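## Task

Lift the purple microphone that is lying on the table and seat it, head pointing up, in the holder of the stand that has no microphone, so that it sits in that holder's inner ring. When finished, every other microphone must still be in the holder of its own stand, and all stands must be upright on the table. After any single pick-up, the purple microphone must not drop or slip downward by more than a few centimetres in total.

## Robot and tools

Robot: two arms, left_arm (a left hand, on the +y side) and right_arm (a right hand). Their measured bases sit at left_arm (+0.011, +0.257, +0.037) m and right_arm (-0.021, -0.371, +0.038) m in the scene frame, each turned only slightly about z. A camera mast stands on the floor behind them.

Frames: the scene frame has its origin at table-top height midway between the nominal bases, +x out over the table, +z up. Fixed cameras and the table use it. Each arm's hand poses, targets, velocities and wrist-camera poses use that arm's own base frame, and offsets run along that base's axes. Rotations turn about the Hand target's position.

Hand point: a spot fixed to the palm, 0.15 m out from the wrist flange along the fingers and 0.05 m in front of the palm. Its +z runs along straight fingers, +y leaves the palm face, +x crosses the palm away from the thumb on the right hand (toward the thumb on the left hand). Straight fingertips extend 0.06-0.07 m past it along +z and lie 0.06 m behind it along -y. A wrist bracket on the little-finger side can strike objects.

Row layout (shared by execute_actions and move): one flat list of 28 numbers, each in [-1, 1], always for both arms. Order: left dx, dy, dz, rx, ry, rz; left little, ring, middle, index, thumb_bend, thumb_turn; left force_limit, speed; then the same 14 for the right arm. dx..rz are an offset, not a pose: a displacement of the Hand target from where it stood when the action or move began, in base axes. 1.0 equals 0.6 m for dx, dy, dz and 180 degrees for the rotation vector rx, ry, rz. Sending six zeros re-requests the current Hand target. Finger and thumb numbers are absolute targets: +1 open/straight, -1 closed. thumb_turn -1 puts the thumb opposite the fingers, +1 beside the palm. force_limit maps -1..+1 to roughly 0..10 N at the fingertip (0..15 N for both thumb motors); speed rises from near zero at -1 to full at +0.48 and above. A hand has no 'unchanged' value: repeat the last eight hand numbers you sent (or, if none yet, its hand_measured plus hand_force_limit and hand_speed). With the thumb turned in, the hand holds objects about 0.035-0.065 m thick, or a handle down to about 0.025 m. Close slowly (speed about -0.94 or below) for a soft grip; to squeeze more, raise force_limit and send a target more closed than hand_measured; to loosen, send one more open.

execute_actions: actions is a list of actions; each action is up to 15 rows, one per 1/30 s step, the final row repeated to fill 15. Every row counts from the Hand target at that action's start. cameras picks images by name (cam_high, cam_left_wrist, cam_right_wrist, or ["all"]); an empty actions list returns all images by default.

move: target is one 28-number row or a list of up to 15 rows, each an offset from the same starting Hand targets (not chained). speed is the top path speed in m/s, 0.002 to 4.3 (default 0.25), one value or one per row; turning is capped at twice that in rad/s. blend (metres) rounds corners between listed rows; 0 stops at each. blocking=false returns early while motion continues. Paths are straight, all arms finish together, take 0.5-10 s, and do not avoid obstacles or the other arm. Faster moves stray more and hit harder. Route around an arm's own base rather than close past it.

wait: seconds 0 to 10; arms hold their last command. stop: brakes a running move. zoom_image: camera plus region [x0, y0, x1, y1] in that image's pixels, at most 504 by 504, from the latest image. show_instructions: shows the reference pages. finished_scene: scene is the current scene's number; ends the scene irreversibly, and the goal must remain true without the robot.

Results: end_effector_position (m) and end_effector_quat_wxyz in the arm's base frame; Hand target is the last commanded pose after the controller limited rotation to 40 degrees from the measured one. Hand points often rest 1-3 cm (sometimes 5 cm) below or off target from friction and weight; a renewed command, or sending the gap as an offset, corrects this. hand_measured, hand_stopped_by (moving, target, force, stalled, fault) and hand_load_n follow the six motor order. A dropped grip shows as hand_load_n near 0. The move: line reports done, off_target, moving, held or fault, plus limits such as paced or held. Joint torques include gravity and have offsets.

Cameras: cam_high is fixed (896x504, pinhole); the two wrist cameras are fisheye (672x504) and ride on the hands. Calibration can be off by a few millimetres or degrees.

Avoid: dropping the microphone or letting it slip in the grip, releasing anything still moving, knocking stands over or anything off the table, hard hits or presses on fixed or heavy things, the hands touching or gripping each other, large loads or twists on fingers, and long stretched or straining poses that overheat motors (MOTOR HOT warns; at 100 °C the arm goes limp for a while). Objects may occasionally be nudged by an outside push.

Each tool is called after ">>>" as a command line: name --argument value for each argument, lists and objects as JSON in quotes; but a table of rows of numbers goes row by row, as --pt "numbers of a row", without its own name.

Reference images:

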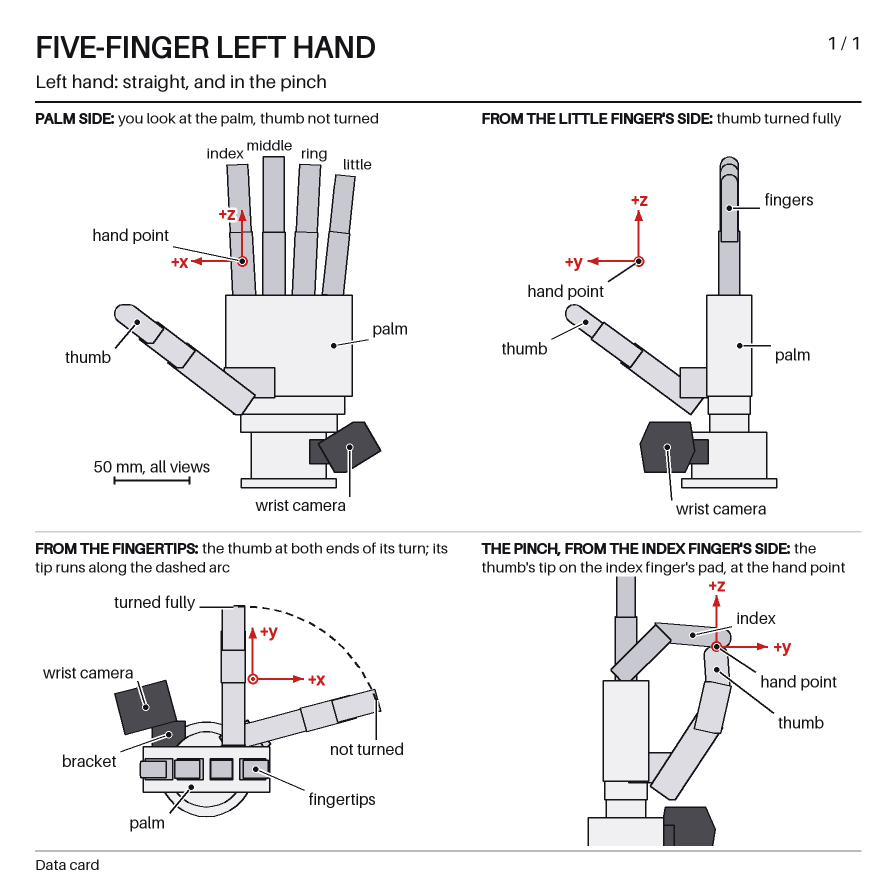

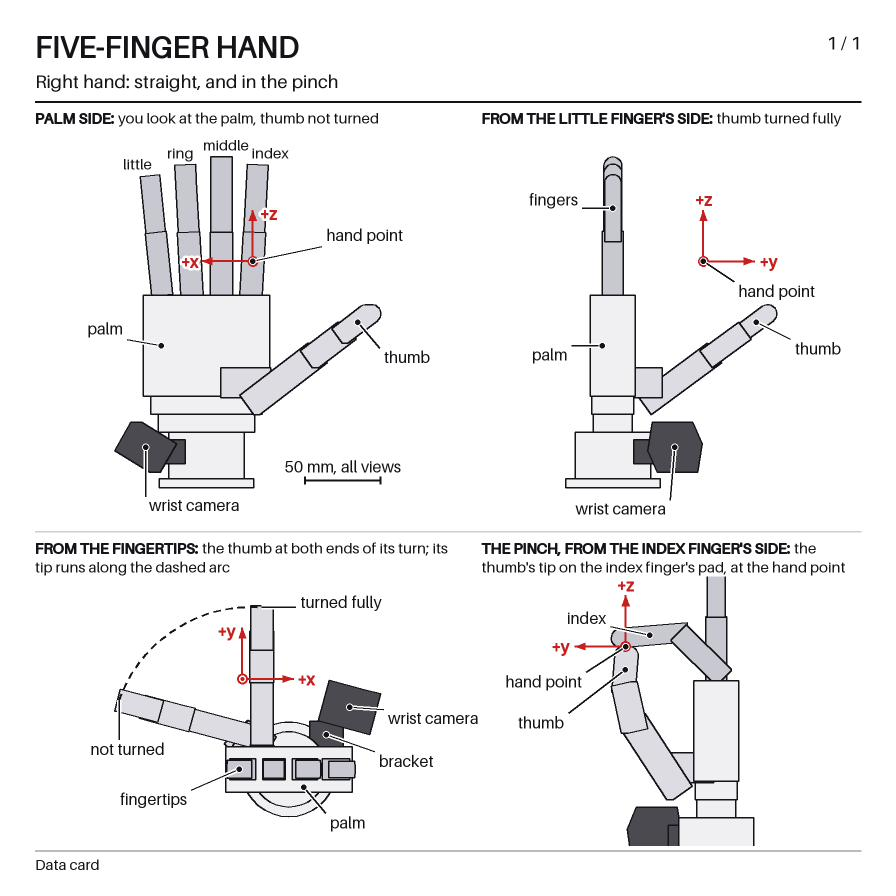

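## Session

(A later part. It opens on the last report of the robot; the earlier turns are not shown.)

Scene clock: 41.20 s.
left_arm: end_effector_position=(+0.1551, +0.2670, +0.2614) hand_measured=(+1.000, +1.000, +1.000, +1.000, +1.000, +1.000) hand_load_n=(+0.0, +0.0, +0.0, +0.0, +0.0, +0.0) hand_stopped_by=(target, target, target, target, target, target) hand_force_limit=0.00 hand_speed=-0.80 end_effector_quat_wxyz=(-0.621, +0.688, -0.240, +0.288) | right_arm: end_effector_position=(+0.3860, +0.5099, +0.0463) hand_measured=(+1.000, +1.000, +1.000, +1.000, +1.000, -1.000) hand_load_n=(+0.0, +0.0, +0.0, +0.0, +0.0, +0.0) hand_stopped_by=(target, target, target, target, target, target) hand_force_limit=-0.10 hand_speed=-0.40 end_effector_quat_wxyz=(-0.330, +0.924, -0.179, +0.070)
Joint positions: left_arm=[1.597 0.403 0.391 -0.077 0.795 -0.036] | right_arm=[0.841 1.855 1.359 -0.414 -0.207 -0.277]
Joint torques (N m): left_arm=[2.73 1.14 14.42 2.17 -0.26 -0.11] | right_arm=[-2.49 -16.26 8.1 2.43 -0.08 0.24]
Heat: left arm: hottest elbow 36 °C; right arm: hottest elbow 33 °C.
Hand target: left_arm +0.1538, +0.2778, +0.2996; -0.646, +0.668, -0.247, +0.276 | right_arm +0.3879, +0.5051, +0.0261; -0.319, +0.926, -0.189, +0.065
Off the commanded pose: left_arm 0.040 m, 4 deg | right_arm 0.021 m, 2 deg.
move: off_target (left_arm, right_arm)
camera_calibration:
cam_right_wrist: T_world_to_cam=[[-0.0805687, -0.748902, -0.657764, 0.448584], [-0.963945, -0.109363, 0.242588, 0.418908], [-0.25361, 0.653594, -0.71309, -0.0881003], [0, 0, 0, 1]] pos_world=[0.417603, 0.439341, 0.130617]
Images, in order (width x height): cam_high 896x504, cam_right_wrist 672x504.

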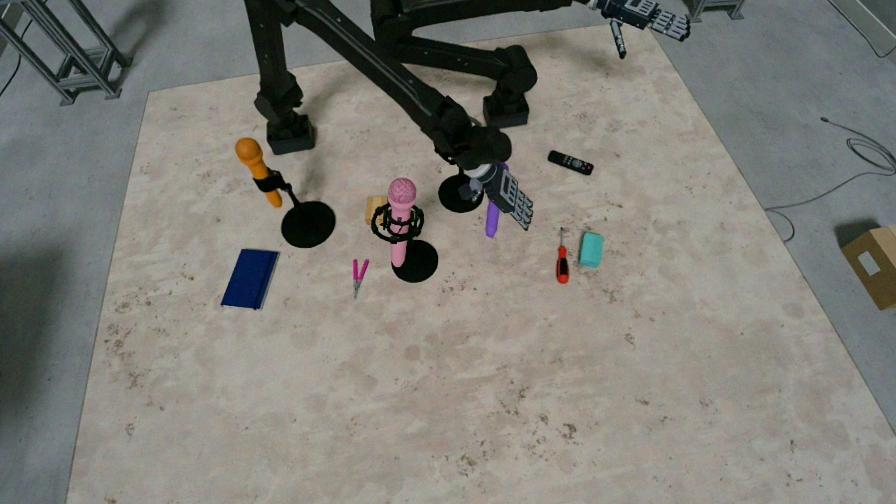

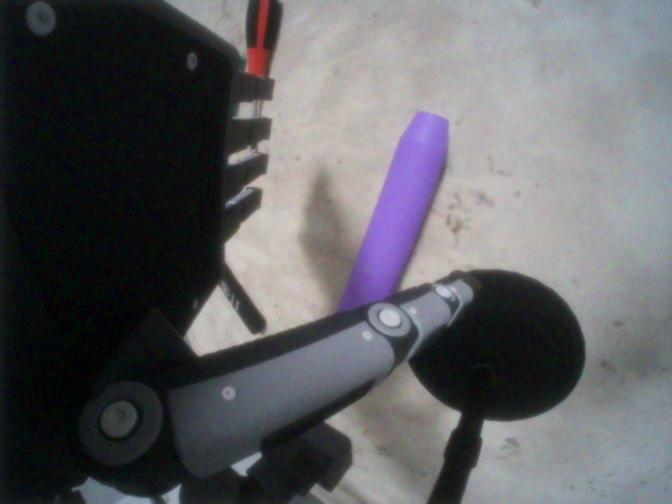

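>>> move --target '[0,0,0,0,0,0,1,1,1,1,1,1,0,-0.8, -0.002,-0.008,-0.082,0,0,0,1,1,1,1,1,-1,-0.1,-0.4]' --speed 0.12 --cameras '["cam_high","cam_right_wrist"]'

>>> zoom_image --camera "cam_right_wrist" --region '[220, 60, 540, 380]'

>>> zoom_image --camera "cam_high" --region '[400, 90, 560, 270]'

Scene clock: 42.57 s.
left_arm: end_effector_position=(+0.1551, +0.2670, +0.2614) hand_measured=(+1.000, +1.000, +1.000, +1.000, +1.000, +1.000) hand_load_n=(+0.0, +0.0, +0.0, -0.5, +0.0, +0.0) hand_stopped_by=(target, target, target, target, target, target) hand_force_limit=0.00 hand_speed=-0.80 end_effector_quat_wxyz=(-0.621, +0.688, -0.240, +0.288) | right_arm: end_effector_position=(+0.3840, +0.5073, -0.0026) hand_measured=(+1.000, +1.000, +1.000, +1.000, +1.000, -1.000) hand_load_n=(+0.0, +0.0, +0.0, +0.0, +0.0, +0.0) hand_stopped_by=(target, target, target, target, target, target) hand_force_limit=-0.10 hand_speed=-0.40 end_effector_quat_wxyz=(-0.330, +0.924, -0.179, +0.070)
Joint positions: left_arm=[1.597 0.403 0.391 -0.077 0.795 -0.036] | right_arm=[0.841 1.915 1.302 -0.297 -0.207 -0.276]
Joint torques (N m): left_arm=[2.78 1.14 14.43 2.15 -0.26 -0.12] | right_arm=[-1.44 -16.91 7.56 2.55 -0.24 0.16]
Heat: left arm: hottest elbow 37 °C; right arm: hottest elbow 33 °C.
Hand target: left_arm +0.1538, +0.2778, +0.2996; -0.646, +0.668, -0.247, +0.276 | right_arm +0.3867, +0.5003, -0.0231; -0.319, +0.926, -0.189, +0.065
Off the commanded pose: left_arm 0.040 m, 4 deg | right_arm 0.022 m, 2 deg.
move: off_target (left_arm, right_arm)
camera_calibration:
cam_right_wrist: T_world_to_cam=[[-0.0813927, -0.748985, -0.657568, 0.414607], [-0.963913, -0.108631, 0.243045, 0.428211], [-0.25347, 0.653621, -0.713115, -0.121917], [0, 0, 0, 1]] pos_world=[0.415602, 0.436739, 0.081617]
Images, in order (width x height): cam_high 896x504, cam_right_wrist 672x504.

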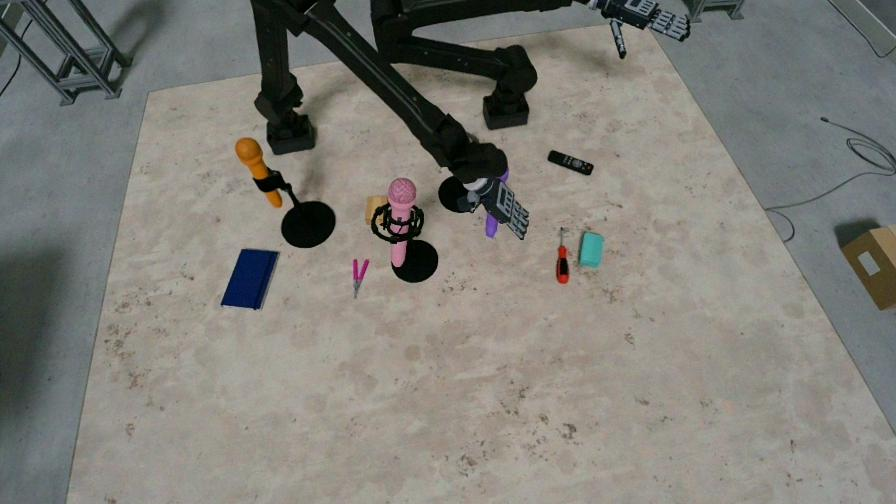

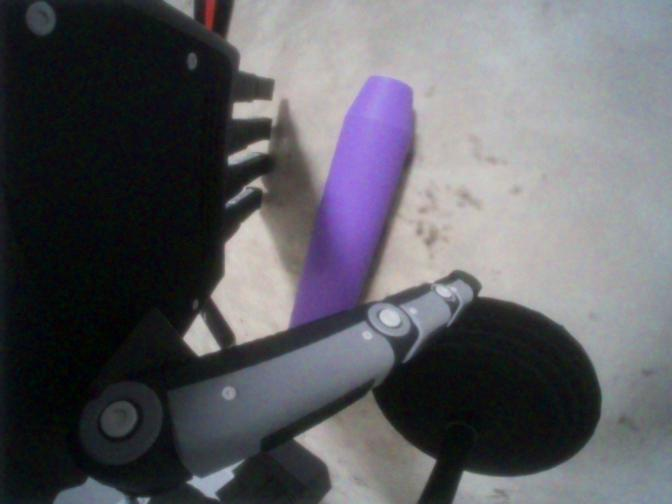

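Scaled by 1.575 from the camera's 672x504 image, which has a finer 960x720 frame.

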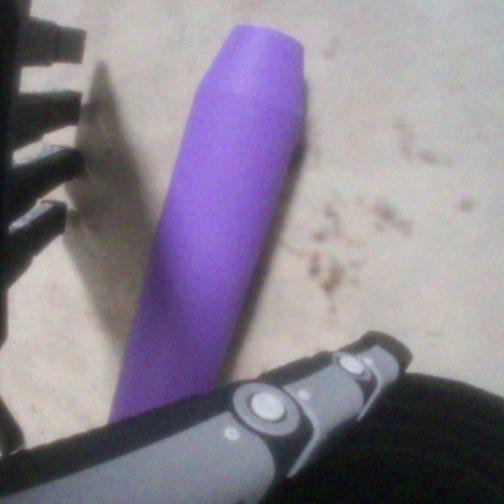

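Scaled by 2.800 from the camera's 896x504 image, which has a finer 1280x720 frame.

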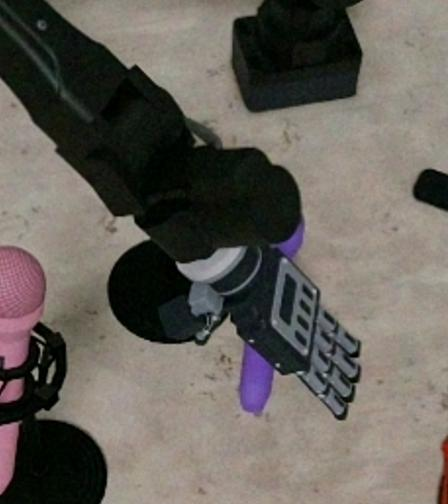

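>>> move --target '[0,0,0,0,0,0,1,1,1,1,1,1,0,-0.8, 0,0,0.005,0,0,0,0.0,0.0,0.0,0.0,0.1,-1,-0.1,-0.7]' --cameras '["cam_high","cam_right_wrist"]'

>>> zoom_image --camera "cam_right_wrist" --region '[220, 60, 540, 380]'

Scene clock: 44.53 s.
left_arm: end_effector_position=(+0.1551, +0.2670, +0.2614) hand_measured=(+1.000, +1.000, +1.000, +1.000, +1.000, +1.000) hand_load_n=(+0.0, +0.0, +0.0, +0.0, +0.0, +0.0) hand_stopped_by=(target, target, target, target, target, target) hand_force_limit=0.00 hand_speed=-0.80 end_effector_quat_wxyz=(-0.621, +0.688, -0.240, +0.288) | right_arm: end_effector_position=(+0.3872, +0.5124, +0.0023) hand_measured=(+0.000, +0.000, +0.784, +0.000, +0.450, -1.000) hand_load_n=(+0.0, +3.5, +2.0, +5.0, +9.0, +1.0) hand_stopped_by=(target, target, force, force, force, target) hand_force_limit=-0.10 hand_speed=-0.70 end_effector_quat_wxyz=(-0.341, +0.920, -0.178, +0.074)
Joint positions: left_arm=[1.597 0.403 0.391 -0.077 0.795 -0.036] | right_arm=[0.841 1.911 1.302 -0.274 -0.211 -0.272]
Joint torques (N m): left_arm=[2.73 1.14 14.43 2.17 -0.26 -0.11] | right_arm=[-1.67 -15.97 7.54 1.55 0 0.16]
Heat: left arm: hottest elbow 37 °C; right arm: hottest elbow 33 °C.
Hand target: left_arm +0.1538, +0.2778, +0.2996; -0.646, +0.668, -0.247, +0.276 | right_arm +0.3866, +0.5003, -0.0203; -0.319, +0.926, -0.188, +0.065
Off the commanded pose: left_arm 0.040 m, 4 deg | right_arm 0.026 m, 3 deg.
move: off_target (left_arm, right_arm)
camera_calibration:
cam_right_wrist: T_world_to_cam=[[-0.0734299, -0.733698, -0.675497, 0.411081], [-0.966962, -0.113416, 0.228302, 0.434328], [-0.244116, 0.669944, -0.70113, -0.132963], [0, 0, 0, 1]] pos_world=[0.417706, 0.439947, 0.0853017]
Images, in order (width x height): cam_high 896x504, cam_right_wrist 672x504.

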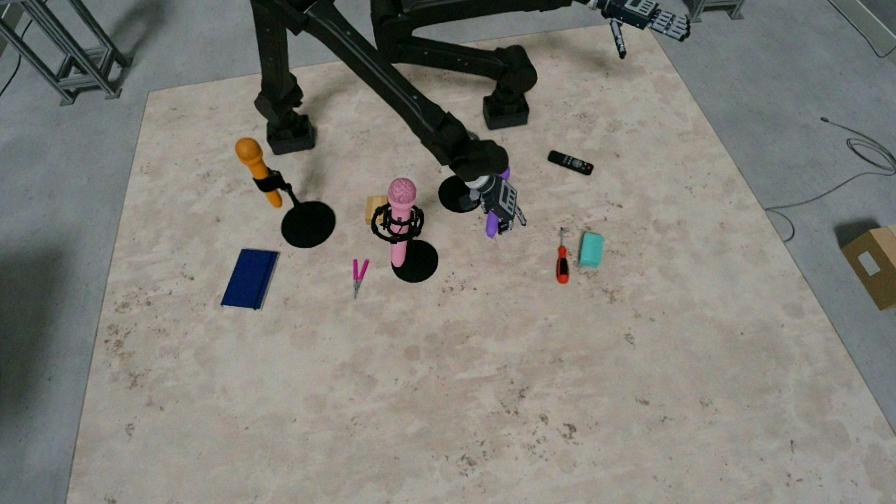

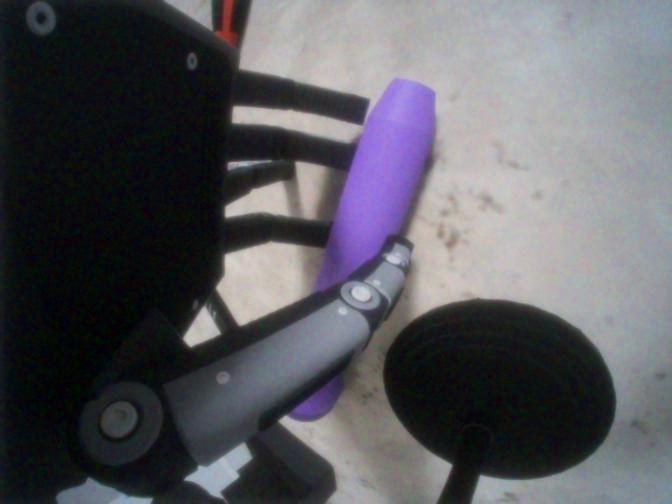

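Scaled by 1.575 from the camera's 672x504 image, which has a finer 960x720 frame.

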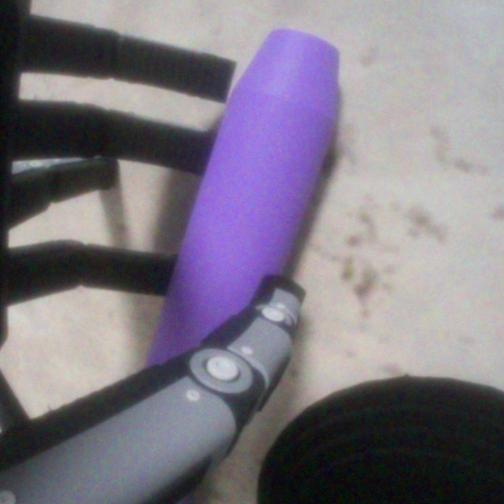

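>>> move --target '[0,0,0,0,0,0,1,1,1,1,1,1,0,-0.8, 0,0,0.012,0,0,0,-0.05,-0.06,-0.06,-0.06,0.1,-1,0.0,-0.7]' --cameras '["cam_right_wrist"]'

Scene clock: 45.30 s.
left_arm: end_effector_position=(+0.1551, +0.2670, +0.2614) hand_measured=(+1.000, +1.000, +1.000, +1.000, +1.000, +1.000) hand_load_n=(+0.0, +0.0, +0.0, +0.0, +0.0, +0.0) hand_stopped_by=(target, target, target, target, target, target) hand_force_limit=0.00 hand_speed=-0.80 end_effector_quat_wxyz=(-0.621, +0.688, -0.240, +0.288) | right_arm: end_effector_position=(+0.3872, +0.5128, +0.0034) hand_measured=(-0.050, -0.022, +0.680, -0.020, +0.452, -1.000) hand_load_n=(+0.0, +4.5, +4.5, +11.5, +17.5, +2.5) hand_stopped_by=(target, force, force, force, force, target) hand_force_limit=0.00 hand_speed=-0.70 end_effector_quat_wxyz=(-0.343, +0.920, -0.178, +0.074)
Joint positions: left_arm=[1.597 0.403 0.391 -0.077 0.795 -0.036] | right_arm=[0.841 1.91 1.302 -0.274 -0.212 -0.272]
Joint torques (N m): left_arm=[2.73 1.14 14.43 2.17 -0.26 -0.11] | right_arm=[-1.49 -17.14 8.43 0.83 0.06 0.15]
Heat: left arm: hottest elbow 37 °C; right arm: hottest elbow 33 °C.
Hand target: left_arm +0.1538, +0.2778, +0.2996; -0.646, +0.668, -0.247, +0.276 | right_arm +0.3867, +0.5003, -0.0130; -0.319, +0.926, -0.189, +0.065
Off the commanded pose: left_arm 0.040 m, 4 deg | right_arm 0.021 m, 3 deg.
move: off_target (left_arm, right_arm)
camera_calibration:
cam_right_wrist: T_world_to_cam=[[-0.0722562, -0.732177, -0.677271, 0.41097], [-0.96708, -0.114688, 0.227161, 0.434844], [-0.243997, 0.67139, -0.699787, -0.133268], [0, 0, 0, 1]] pos_world=[0.417707, 0.440249, 0.0862995]
Images, in order (width x height): cam_right_wrist 672x504.

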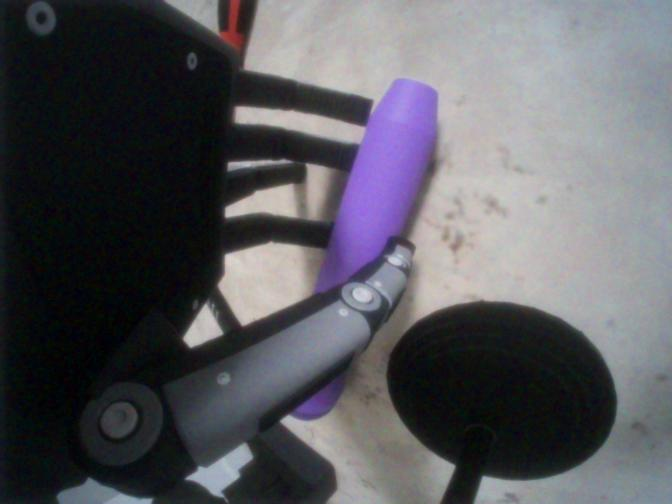

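>>> move --pt "0 0 0 0 0 0 1 1 1 1 1 1 0 -0.8 0 0.01 0.08 0 0 0 -0.05 -0.06 -0.06 -0.06 0.1 -1 0.0 -0.7" --pt "0 0 0 0 0 0 1 1 1 1 1 1 0 -0.8 0 0.01 0.08 0 0 0 -0.05 -0.06 -0.1 -0.06 0.1 -1 0.0 -0.7" --pt "0 0 0 0 0 0 1 1 1 1 1 1 0 -0.8 0.115 0.183 0.085 0 0 -0.083 -0.05 -0.06 -0.1 -0.06 0.1 -1 0.0 -0.7" --speed 0.12 --cameras '["cam_high","cam_right_wrist"]'

>>> zoom_image --camera "cam_high" --region '[420, 90, 600, 290]'

Scene clock: 49.53 s.
left_arm: end_effector_position=(+0.1551, +0.2670, +0.2614) hand_measured=(+1.000, +1.000, +1.000, +1.000, +1.000, +1.000) hand_load_n=(+0.0, +0.0, +0.0, +0.0, +0.0, +0.0) hand_stopped_by=(target, target, target, target, target, target) hand_force_limit=0.00 hand_speed=-0.80 end_effector_quat_wxyz=(-0.621, +0.688, -0.240, +0.288) | right_arm: end_effector_position=(+0.4511, +0.5880, +0.0319) hand_measured=(-0.050, -0.022, -0.008, -0.020, +0.452, -1.000) hand_load_n=(+0.0, +2.0, +8.0, +8.5, +19.5, +3.0) hand_stopped_by=(target, force, force, force, force, target) hand_force_limit=0.00 hand_speed=-0.70 end_effector_quat_wxyz=(-0.296, +0.898, -0.308, +0.106)
Joint positions: left_arm=[1.597 0.403 0.391 -0.077 0.795 -0.036] | right_arm=[0.874 2.106 1.735 -0.56 -0.013 -0.031]
Joint torques (N m): left_arm=[2.73 1.14 14.43 2.17 -0.26 -0.11] | right_arm=[-0.15 -19.96 14.02 1.77 -0.02 0.19]
Heat: left arm: hottest elbow 38 °C; right arm: hottest elbow 33 °C.
Hand target: left_arm +0.1538, +0.2778, +0.2996; -0.646, +0.668, -0.247, +0.276 | right_arm +0.4556, +0.6102, +0.0380; -0.308, +0.894, -0.307, +0.106
Off the commanded pose: left_arm 0.040 m, 4 deg | right_arm 0.023 m, 1 deg.
move: off_target (left_arm, right_arm); target 2's new numbers were sent with right_arm's hand 0.029 m and 2 deg from that target
camera_calibration:
cam_right_wrist: T_world_to_cam=[[-0.303664, -0.720584, -0.623335, 0.585751], [-0.948675, 0.168014, 0.267931, 0.322975], [-0.0883379, 0.672704, -0.73462, -0.218119], [0, 0, 0, 1]] pos_world=[0.465002, 0.514548, 0.118349]
Images, in order (width x height): cam_high 896x504, cam_right_wrist 672x504.

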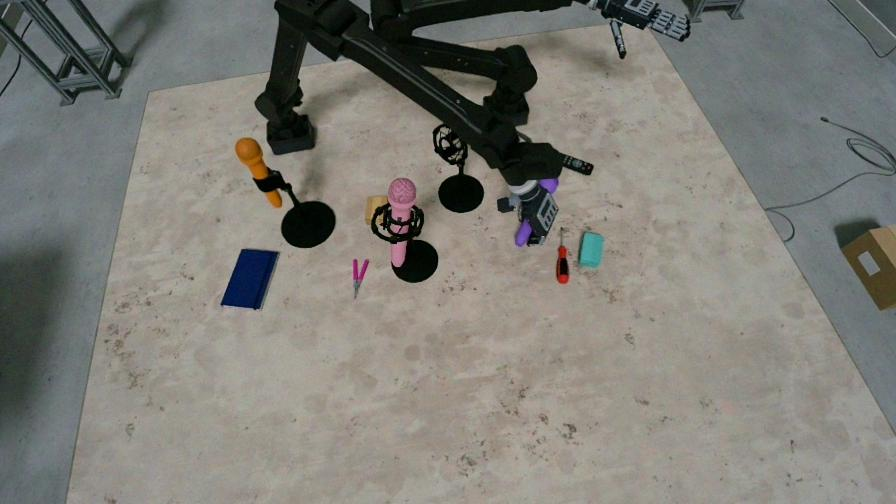

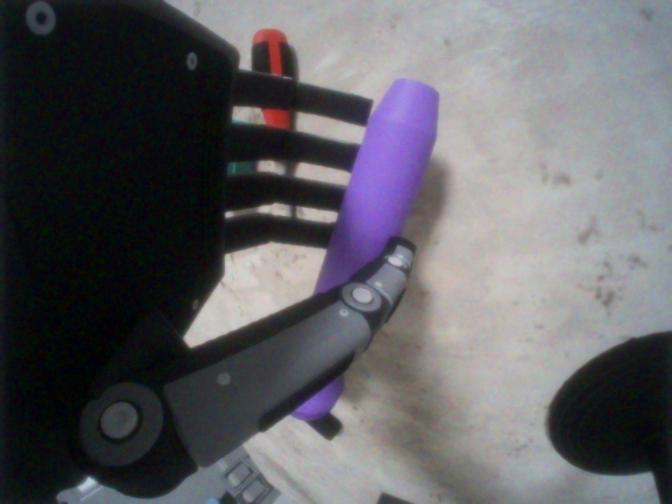

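Scaled by 2.520 from the camera's 896x504 image, which has a finer 1280x720 frame.

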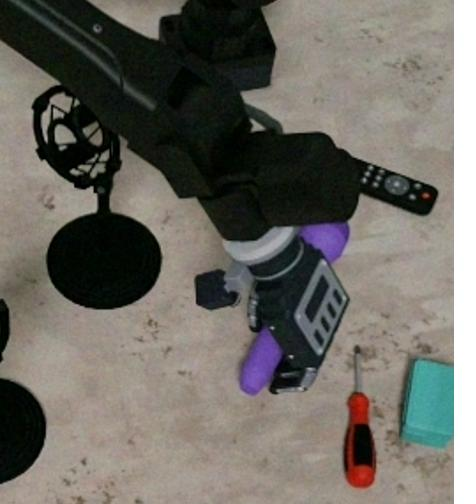

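>>> move --pt "0 0 0 0 0 0 1 1 1 1 1 1 0 -0.8 0.0 0.0 -0.083 0 0 0 -0.05 -0.06 -0.1 -0.06 0.1 -1 0.0 -0.7" --pt "0 0 0 0 0 0 1 1 1 1 1 1 0 -0.8 0.0 0.0 -0.083 0 0 0 0.3 0.3 0.3 0.3 0.6 -1 0.0 -0.7" --speed 0.1 --cameras '["cam_high","cam_right_wrist"]'

>>> zoom_image --camera "cam_right_wrist" --region '[220, 60, 540, 380]'

Scene clock: 51.37 s.
left_arm: end_effector_position=(+0.1551, +0.2670, +0.2614) hand_measured=(+1.000, +1.000, +1.000, +1.000, +1.000, +1.000) hand_load_n=(+0.0, +0.0, +0.0, +0.0, +0.0, +0.0) hand_stopped_by=(target, target, target, target, target, target) hand_force_limit=0.00 hand_speed=-0.80 end_effector_quat_wxyz=(-0.621, +0.688, -0.240, +0.288) | right_arm: end_effector_position=(+0.4613, +0.6007, +0.0129) hand_measured=(+0.300, +0.300, +0.298, +0.300, +0.600, -1.000) hand_load_n=(+0.0, +0.0, -4.0, +0.0, +0.0, +0.0) hand_stopped_by=(target, target, target, target, target, target) hand_force_limit=0.00 hand_speed=-0.70 end_effector_quat_wxyz=(-0.315, +0.890, -0.309, +0.112)
Joint positions: left_arm=[1.597 0.403 0.391 -0.077 0.795 -0.036] | right_arm=[0.874 2.146 1.736 -0.479 -0.013 -0.025]
Joint torques (N m): left_arm=[2.73 1.14 14.43 2.15 -0.26 -0.11] | right_arm=[-0.09 -20.01 10.06 2.63 -0.05 0.16]
Heat: left arm: hottest elbow 38 °C; right arm: hottest elbow 34 °C.
Hand target: left_arm +0.1538, +0.2778, +0.2996; -0.646, +0.668, -0.247, +0.276 | right_arm +0.4556, +0.6102, -0.0117; -0.308, +0.894, -0.307, +0.106
Off the commanded pose: left_arm 0.040 m, 4 deg | right_arm 0.027 m, 1 deg.
move: off_target (left_arm, right_arm); target 2's new numbers were sent with right_arm's hand 0.024 m and 1 deg from that target
camera_calibration:
cam_right_wrist: T_world_to_cam=[[-0.292078, -0.696902, -0.654995, 0.566989], [-0.954031, 0.164188, 0.250733, 0.340667], [-0.0671945, 0.698119, -0.712822, -0.265073], [0, 0, 0, 1]] pos_world=[0.472801, 0.524255, 0.0970087]
Images, in order (width x height): cam_high 896x504, cam_right_wrist 672x504.

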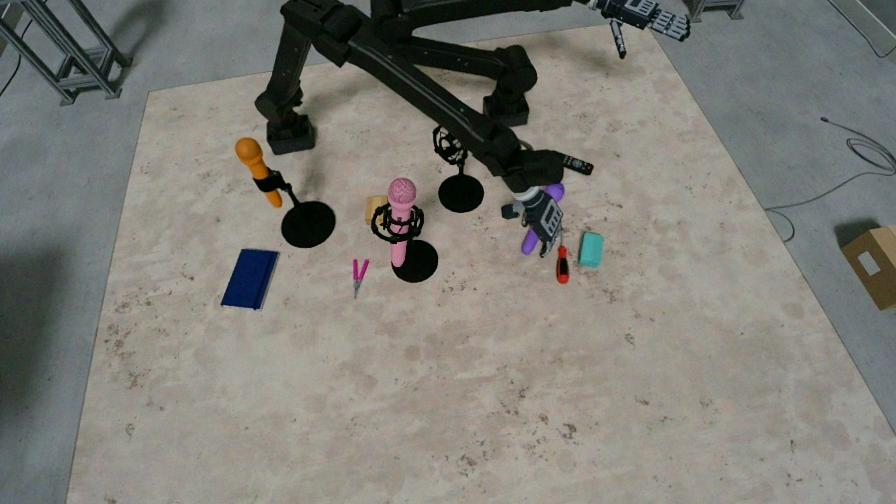

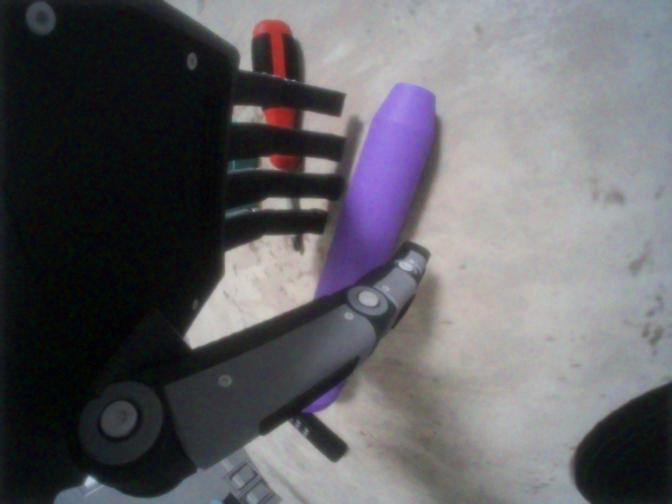

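Scaled by 1.575 from the camera's 672x504 image, which has a finer 960x720 frame.

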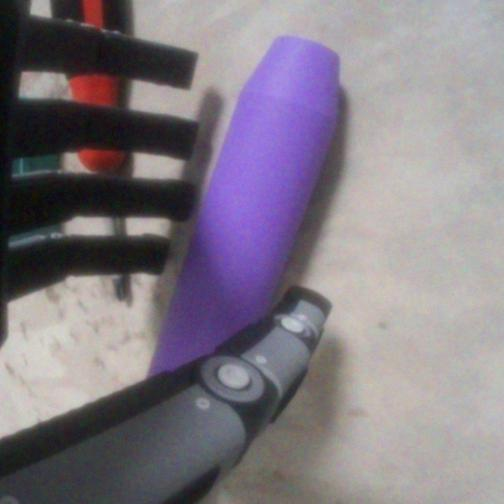

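>>> move --pt "0 0 0 0 0 0 1 1 1 1 1 1 0 -0.8 0.0 0.0 0.0 0 0 0 1 1 1 1 1 -1 0.0 -0.5" --pt "0 0 0 0 0 0 1 1 1 1 1 1 0 -0.8 0.02 0.03 0.12 0 0 0 1 1 1 1 1 -1 0.0 -0.5" --pt "0 0 0 0 0 0 1 1 1 1 1 1 0 -0.8 0.02 0.03 0.2 0 0 0 1 1 1 1 1 -1 0.0 -0.5" --speed 0.15 --cameras '["cam_high","cam_right_wrist"]'

>>> zoom_image --camera "cam_high" --region '[420, 90, 600, 290]'

>>> zoom_image --camera "cam_right_wrist" --region '[220, 60, 540, 480]'

Scene clock: 54.47 s.
left_arm: end_effector_position=(+0.1551, +0.2670, +0.2614) hand_measured=(+1.000, +1.000, +1.000, +1.000, +1.000, +1.000) hand_load_n=(+0.0, +0.0, +0.0, +0.0, +0.0, +0.0) hand_stopped_by=(target, target, target, target, target, target) hand_force_limit=0.00 hand_speed=-0.80 end_effector_quat_wxyz=(-0.621, +0.688, -0.240, +0.288) | right_arm: end_effector_position=(+0.4667, +0.6088, +0.0828) hand_measured=(+1.000, +1.000, +1.000, +1.000, +1.000, -1.000) hand_load_n=(+0.0, +0.0, +0.0, +0.0, +0.0, +0.0) hand_stopped_by=(target, target, target, target, target, target) hand_force_limit=0.00 hand_speed=-0.50 end_effector_quat_wxyz=(-0.288, +0.900, -0.313, +0.101)
Joint positions: left_arm=[1.597 0.403 0.391 -0.077 0.795 -0.036] | right_arm=[0.876 2.15 1.954 -0.756 -0.013 -0.021]
Joint velocities: left_arm=[-0.015 -0.005 0.007 0.022 -0.168 -0.007] | right_arm=[within noise]
Joint torques (N m): left_arm=[2.73 1.14 14.43 2.15 -0.26 -0.11] | right_arm=[-0.15 -23.24 13.56 1.92 0.02 0.16]
Heat: left arm: hottest elbow 38 °C; right arm: hottest elbow 34 °C.
Hand target: left_arm +0.1538, +0.2778, +0.2996; -0.646, +0.668, -0.247, +0.276 | right_arm +0.4677, +0.6280, +0.1082; -0.308, +0.894, -0.307, +0.106
Off the commanded pose: left_arm 0.040 m, 4 deg | right_arm 0.032 m, 3 deg.
move: off_target (left_arm, right_arm)
camera_calibration:
cam_right_wrist: T_world_to_cam=[[-0.319412, -0.726319, -0.608635, 0.646847], [-0.942666, 0.177979, 0.28232, 0.310628], [-0.0967304, 0.663916, -0.741525, -0.183463], [0, 0, 0, 1]] pos_world=[0.481683, 0.536336, 0.169955]
Images, in order (width x height): cam_high 896x504, cam_right_wrist 672x504.

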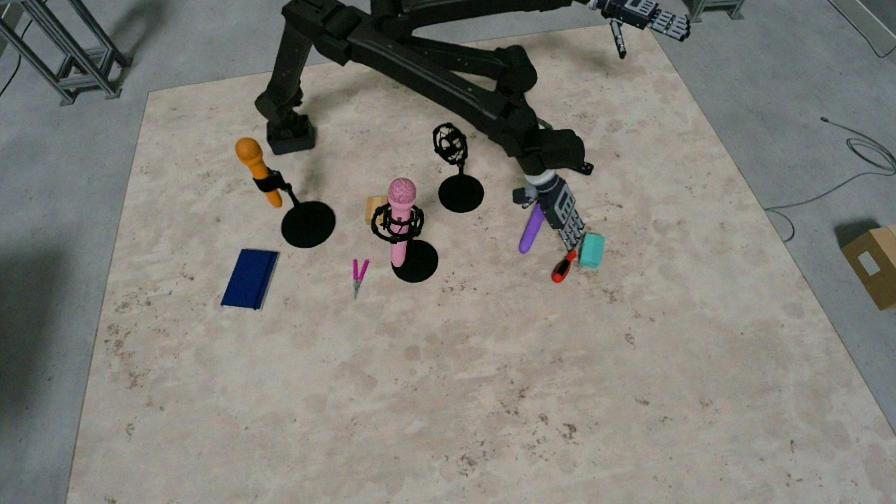

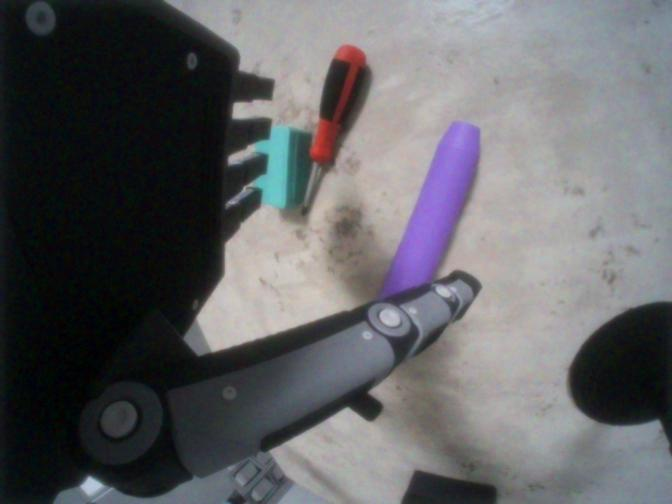

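Scaled by 2.520 from the camera's 896x504 image, which has a finer 1280x720 frame.

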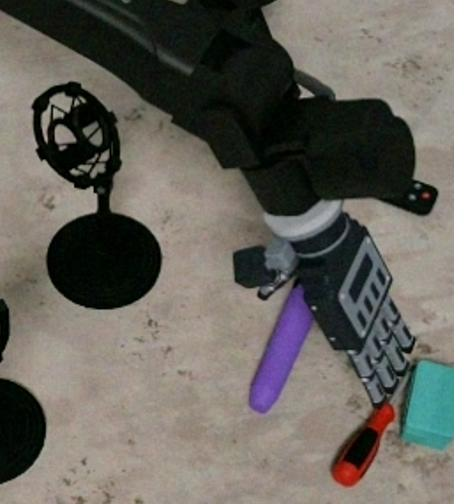

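Scaled by 1.200 from the camera's 672x504 image, which has a finer 960x720 frame.

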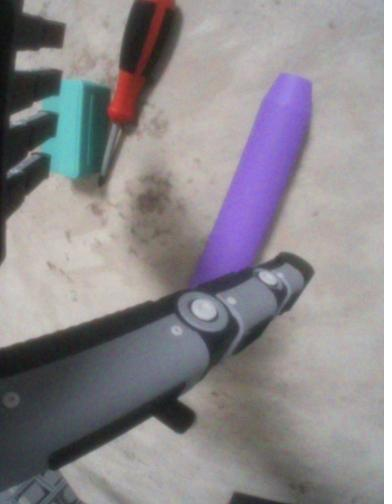

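>>> move --target '[0,0,0,0,0,0,1,1,1,1,1,1,0,-0.8, -0.1845,0.0833,-0.0137,0.0307,-0.0238,0,1,1,1,1,1,-1,0.0,-0.5]' --speed 0.2 --cameras '["cam_high","cam_right_wrist"]'

>>> zoom_image --camera "cam_high" --region '[440, 100, 620, 280]'

>>> zoom_image --camera "cam_right_wrist" --region '[220, 60, 620, 380]'

Scene clock: 56.30 s.
left_arm: end_effector_position=(+0.1551, +0.2670, +0.2614) hand_measured=(+1.000, +1.000, +1.000, +1.000, +1.000, +1.000) hand_load_n=(+0.0, +0.0, +0.0, +0.0, +0.0, +0.0) hand_stopped_by=(target, target, target, target, target, target) hand_force_limit=0.00 hand_speed=-0.80 end_effector_quat_wxyz=(-0.621, +0.688, -0.240, +0.288) | right_arm: end_effector_position=(+0.3564, +0.6802, +0.1004) hand_measured=(+1.000, +1.000, +1.000, +1.000, +1.000, -1.000) hand_load_n=(+0.0, +0.0, +0.0, +0.0, +0.0, +0.0) hand_stopped_by=(target, target, target, target, target, target) hand_force_limit=0.00 hand_speed=-0.50 end_effector_quat_wxyz=(-0.360, +0.876, -0.295, +0.124)
Joint positions: left_arm=[1.597 0.403 0.391 -0.077 0.795 -0.036] | right_arm=[1.069 2.033 1.753 -0.517 0.109 0.103]
Joint torques (N m): left_arm=[2.73 1.14 14.45 2.17 -0.26 -0.11] | right_arm=[-2.37 -22.83 8.29 2.73 0.15 0.22]
Heat: left arm: hottest elbow 39 °C; right arm: hottest elbow 34 °C.
Hand target: left_arm +0.1538, +0.2778, +0.2996; -0.646, +0.668, -0.247, +0.276 | right_arm +0.3569, +0.6781, +0.1000; -0.362, +0.874, -0.300, +0.124
Off the commanded pose: left_arm 0.040 m, 4 deg | right_arm 0.002 m, 1 deg.
move: off_target (left_arm)
camera_calibration:
cam_right_wrist: T_world_to_cam=[[-0.238736, -0.647973, -0.723282, 0.603546], [-0.97032, 0.129618, 0.204155, 0.239472], [-0.0385366, 0.750553, -0.659685, -0.316389], [0, 0, 0, 1]] pos_world=[0.36426, 0.597508, 0.178928]
Images, in order (width x height): cam_high 896x504, cam_right_wrist 672x504.

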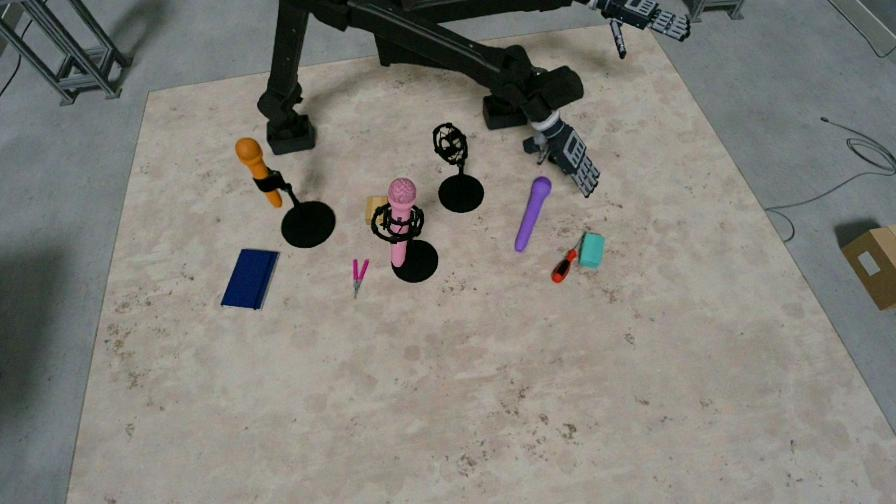

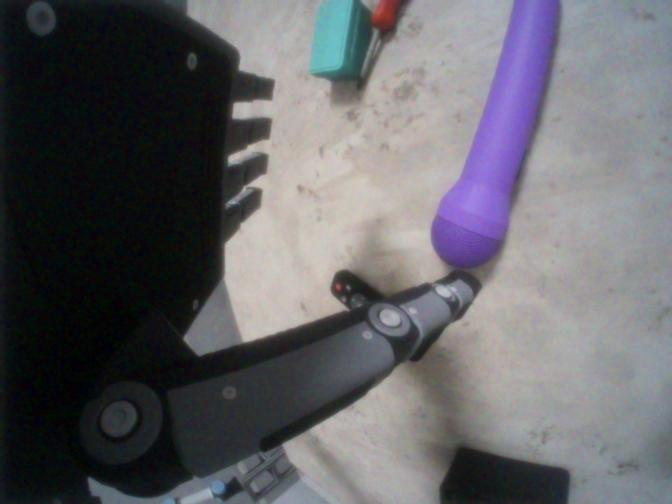

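Scaled by 2.800 from the camera's 896x504 image, which has a finer 1280x720 frame.

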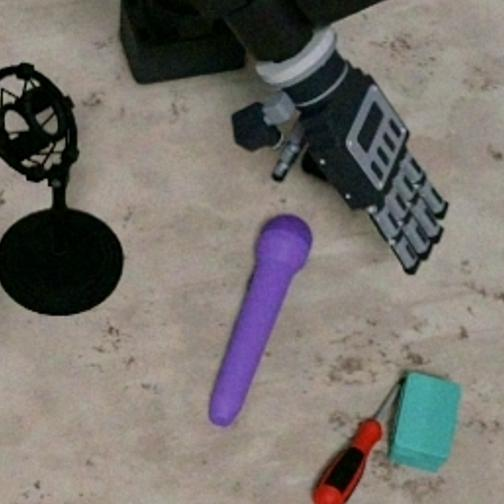

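Scaled by 1.260 from the camera's 672x504 image, which has a finer 960x720 frame.

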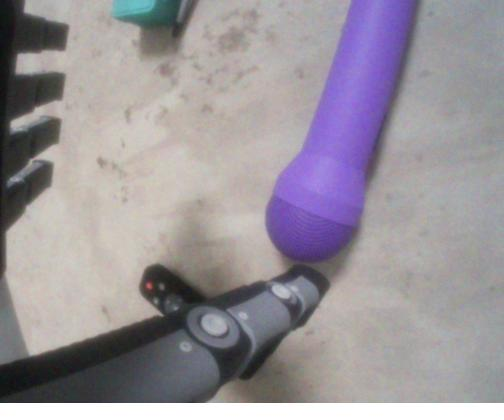

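>>> move --target '[0,0,0,0,0,0,1,1,1,1,1,1,0,-0.8, -0.0325,-0.0542,-0.125,0,0,0.0194,1,1,1,1,1,-1,0.0,-0.5]' --speed 0.15 --cameras '["cam_high","cam_right_wrist"]'

>>> zoom_image --camera "cam_right_wrist" --region '[220, 60, 620, 380]'

>>> zoom_image --camera "cam_high" --region '[440, 100, 620, 280]'

Scene clock: 57.97 s.
left_arm: end_effector_position=(+0.1551, +0.2670, +0.2614) hand_measured=(+1.000, +1.000, +1.000, +1.000, +1.000, +1.000) hand_load_n=(+0.0, -0.5, +0.0, +0.0, +0.0, -0.5) hand_stopped_by=(target, target, target, target, target, target) hand_force_limit=0.00 hand_speed=-0.80 end_effector_quat_wxyz=(-0.621, +0.688, -0.240, +0.288) | right_arm: end_effector_position=(+0.3326, +0.6508, +0.0263) hand_measured=(+1.000, +1.000, +1.000, +1.000, +1.000, -1.000) hand_load_n=(+0.0, +0.0, +0.0, +0.0, +0.0, +0.0) hand_stopped_by=(target, target, target, target, target, target) hand_force_limit=0.00 hand_speed=-0.50 end_effector_quat_wxyz=(-0.365, +0.883, -0.274, +0.111)
Joint positions: left_arm=[1.597 0.403 0.391 -0.077 0.795 -0.036] | right_arm=[1.069 2.018 1.516 -0.29 0.066 0.072]
Joint torques (N m): left_arm=[2.73 1.14 14.43 2.17 -0.26 -0.11] | right_arm=[-1.9 -21.54 7.58 2.86 -0.06 -0.04]
Heat: left arm: hottest elbow 39 °C; right arm: hottest elbow 34 °C.
Hand target: left_arm +0.1538, +0.2778, +0.2996; -0.646, +0.668, -0.247, +0.276 | right_arm +0.3373, +0.6455, +0.0250; -0.366, +0.882, -0.274, +0.113
Off the commanded pose: left_arm 0.040 m, 4 deg | right_arm 0.007 m, 0 deg.
move: off_target (left_arm)
camera_calibration:
cam_right_wrist: T_world_to_cam=[[-0.209749, -0.65506, -0.72588, 0.520341], [-0.97429, 0.077582, 0.211516, 0.270332], [-0.0822407, 0.751583, -0.654491, -0.33036], [0, 0, 0, 1]] pos_world=[0.345354, 0.568174, 0.104308]
Images, in order (width x height): cam_high 896x504, cam_right_wrist 672x504.

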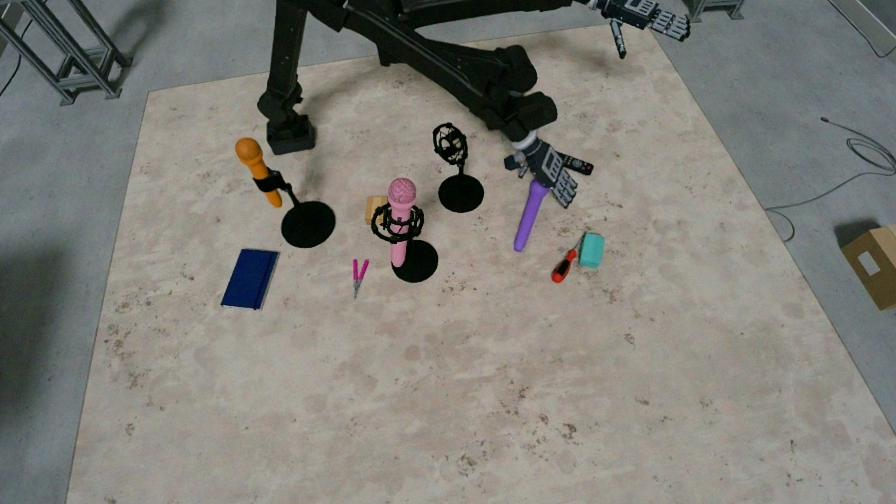

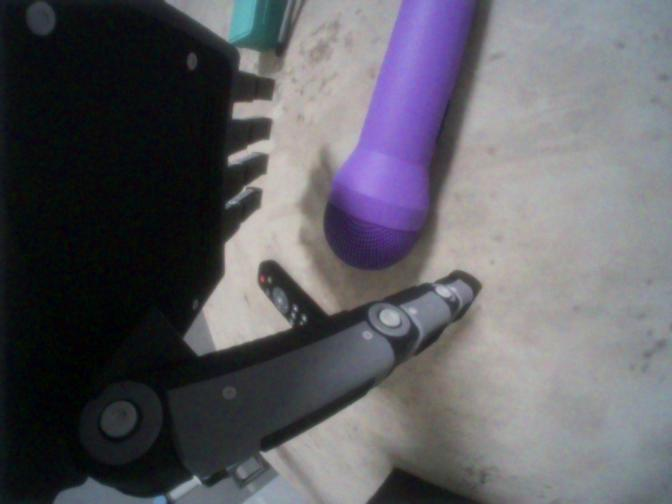

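Scaled by 1.260 from the camera's 672x504 image, which has a finer 960x720 frame.

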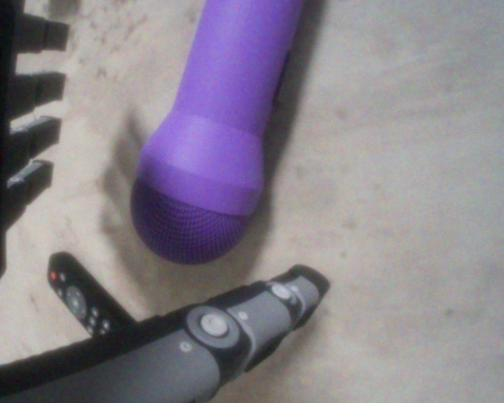

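Scaled by 2.800 from the camera's 896x504 image, which has a finer 1280x720 frame.

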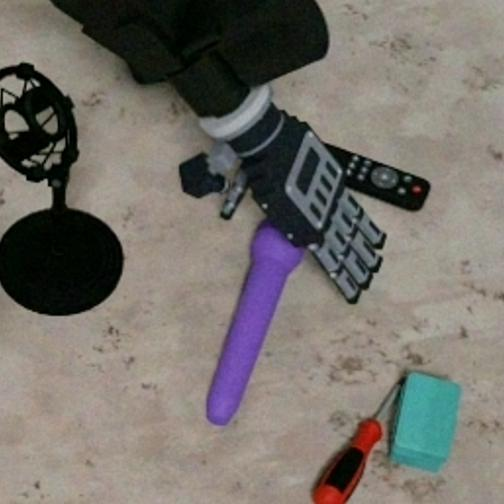

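>>> move --target '[0,0,0,0,0,0,1,1,1,1,1,1,0,-0.8, 0,0,-0.047,0,0,0,1,1,1,1,1,-1,0.0,-0.5]' --speed 0.1 --cameras '["cam_high","cam_right_wrist"]'

>>> zoom_image --camera "cam_right_wrist" --region '[220, 60, 620, 380]'

Scene clock: 59.30 s.
left_arm: end_effector_position=(+0.1551, +0.2670, +0.2614) hand_measured=(+1.000, +1.000, +1.000, +1.000, +1.000, +1.000) hand_load_n=(+0.0, +0.0, +0.0, +0.0, +0.0, -0.5) hand_stopped_by=(target, target, target, target, target, target) hand_force_limit=0.00 hand_speed=-0.80 end_effector_quat_wxyz=(-0.621, +0.688, -0.240, +0.288) | right_arm: end_effector_position=(+0.3344, +0.6542, +0.0240) hand_measured=(+1.000, +1.000, +1.000, +1.000, +1.000, -1.000) hand_load_n=(+0.0, +0.0, +0.0, +0.0, +0.0, +0.0) hand_stopped_by=(target, target, target, target, target, target) hand_force_limit=0.00 hand_speed=-0.50 end_effector_quat_wxyz=(-0.381, +0.876, -0.272, +0.114)
Joint positions: left_arm=[1.597 0.403 0.391 -0.077 0.795 -0.036] | right_arm=[1.069 2.018 1.493 -0.23 0.066 0.072]
Joint torques (N m): left_arm=[2.73 1.14 14.43 2.17 -0.26 -0.11] | right_arm=[-1.85 -18.49 7.46 2.78 -0.11 0.02]
Heat: left arm: hottest elbow 39 °C; right arm: hottest elbow 34 °C.
Hand target: left_arm +0.1538, +0.2778, +0.2996; -0.646, +0.668, -0.247, +0.276 | right_arm +0.3374, +0.6456, -0.0031; -0.366, +0.882, -0.274, +0.113
Off the commanded pose: left_arm 0.040 m, 4 deg | right_arm 0.029 m, 2 deg.
move: off_target (left_arm, right_arm)
camera_calibration:
cam_right_wrist: T_world_to_cam=[[-0.196532, -0.631762, -0.749835, 0.502154], [-0.977888, 0.0705398, 0.196872, 0.278482], [-0.071483, 0.771947, -0.631655, -0.35183], [0, 0, 0, 1]] pos_world=[0.345864, 0.569191, 0.0994718]
Images, in order (width x height): cam_high 896x504, cam_right_wrist 672x504.

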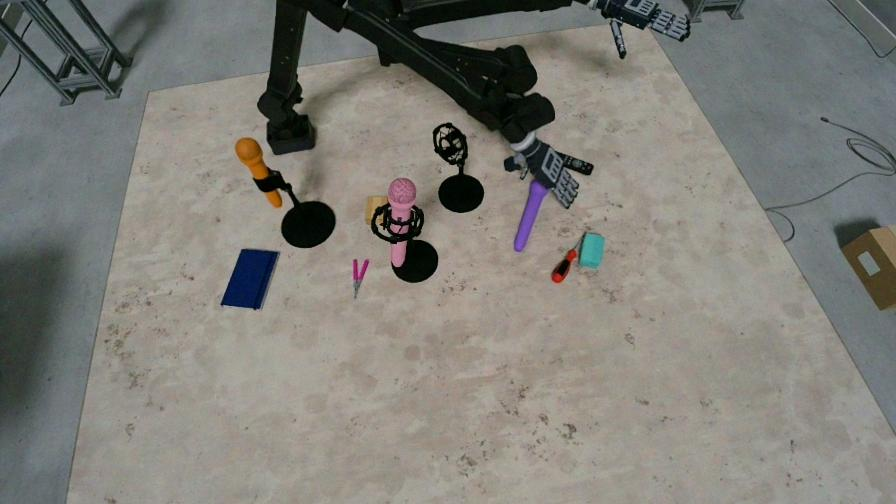

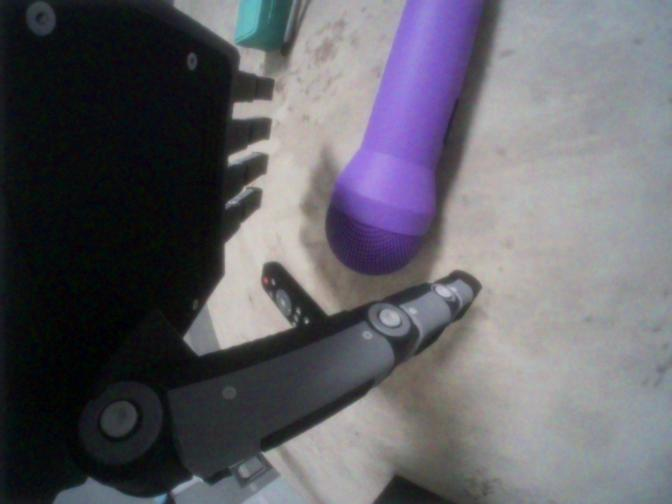

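Scaled by 1.260 from the camera's 672x504 image, which has a finer 960x720 frame.

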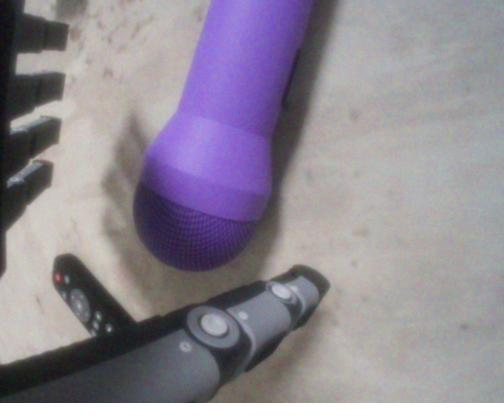

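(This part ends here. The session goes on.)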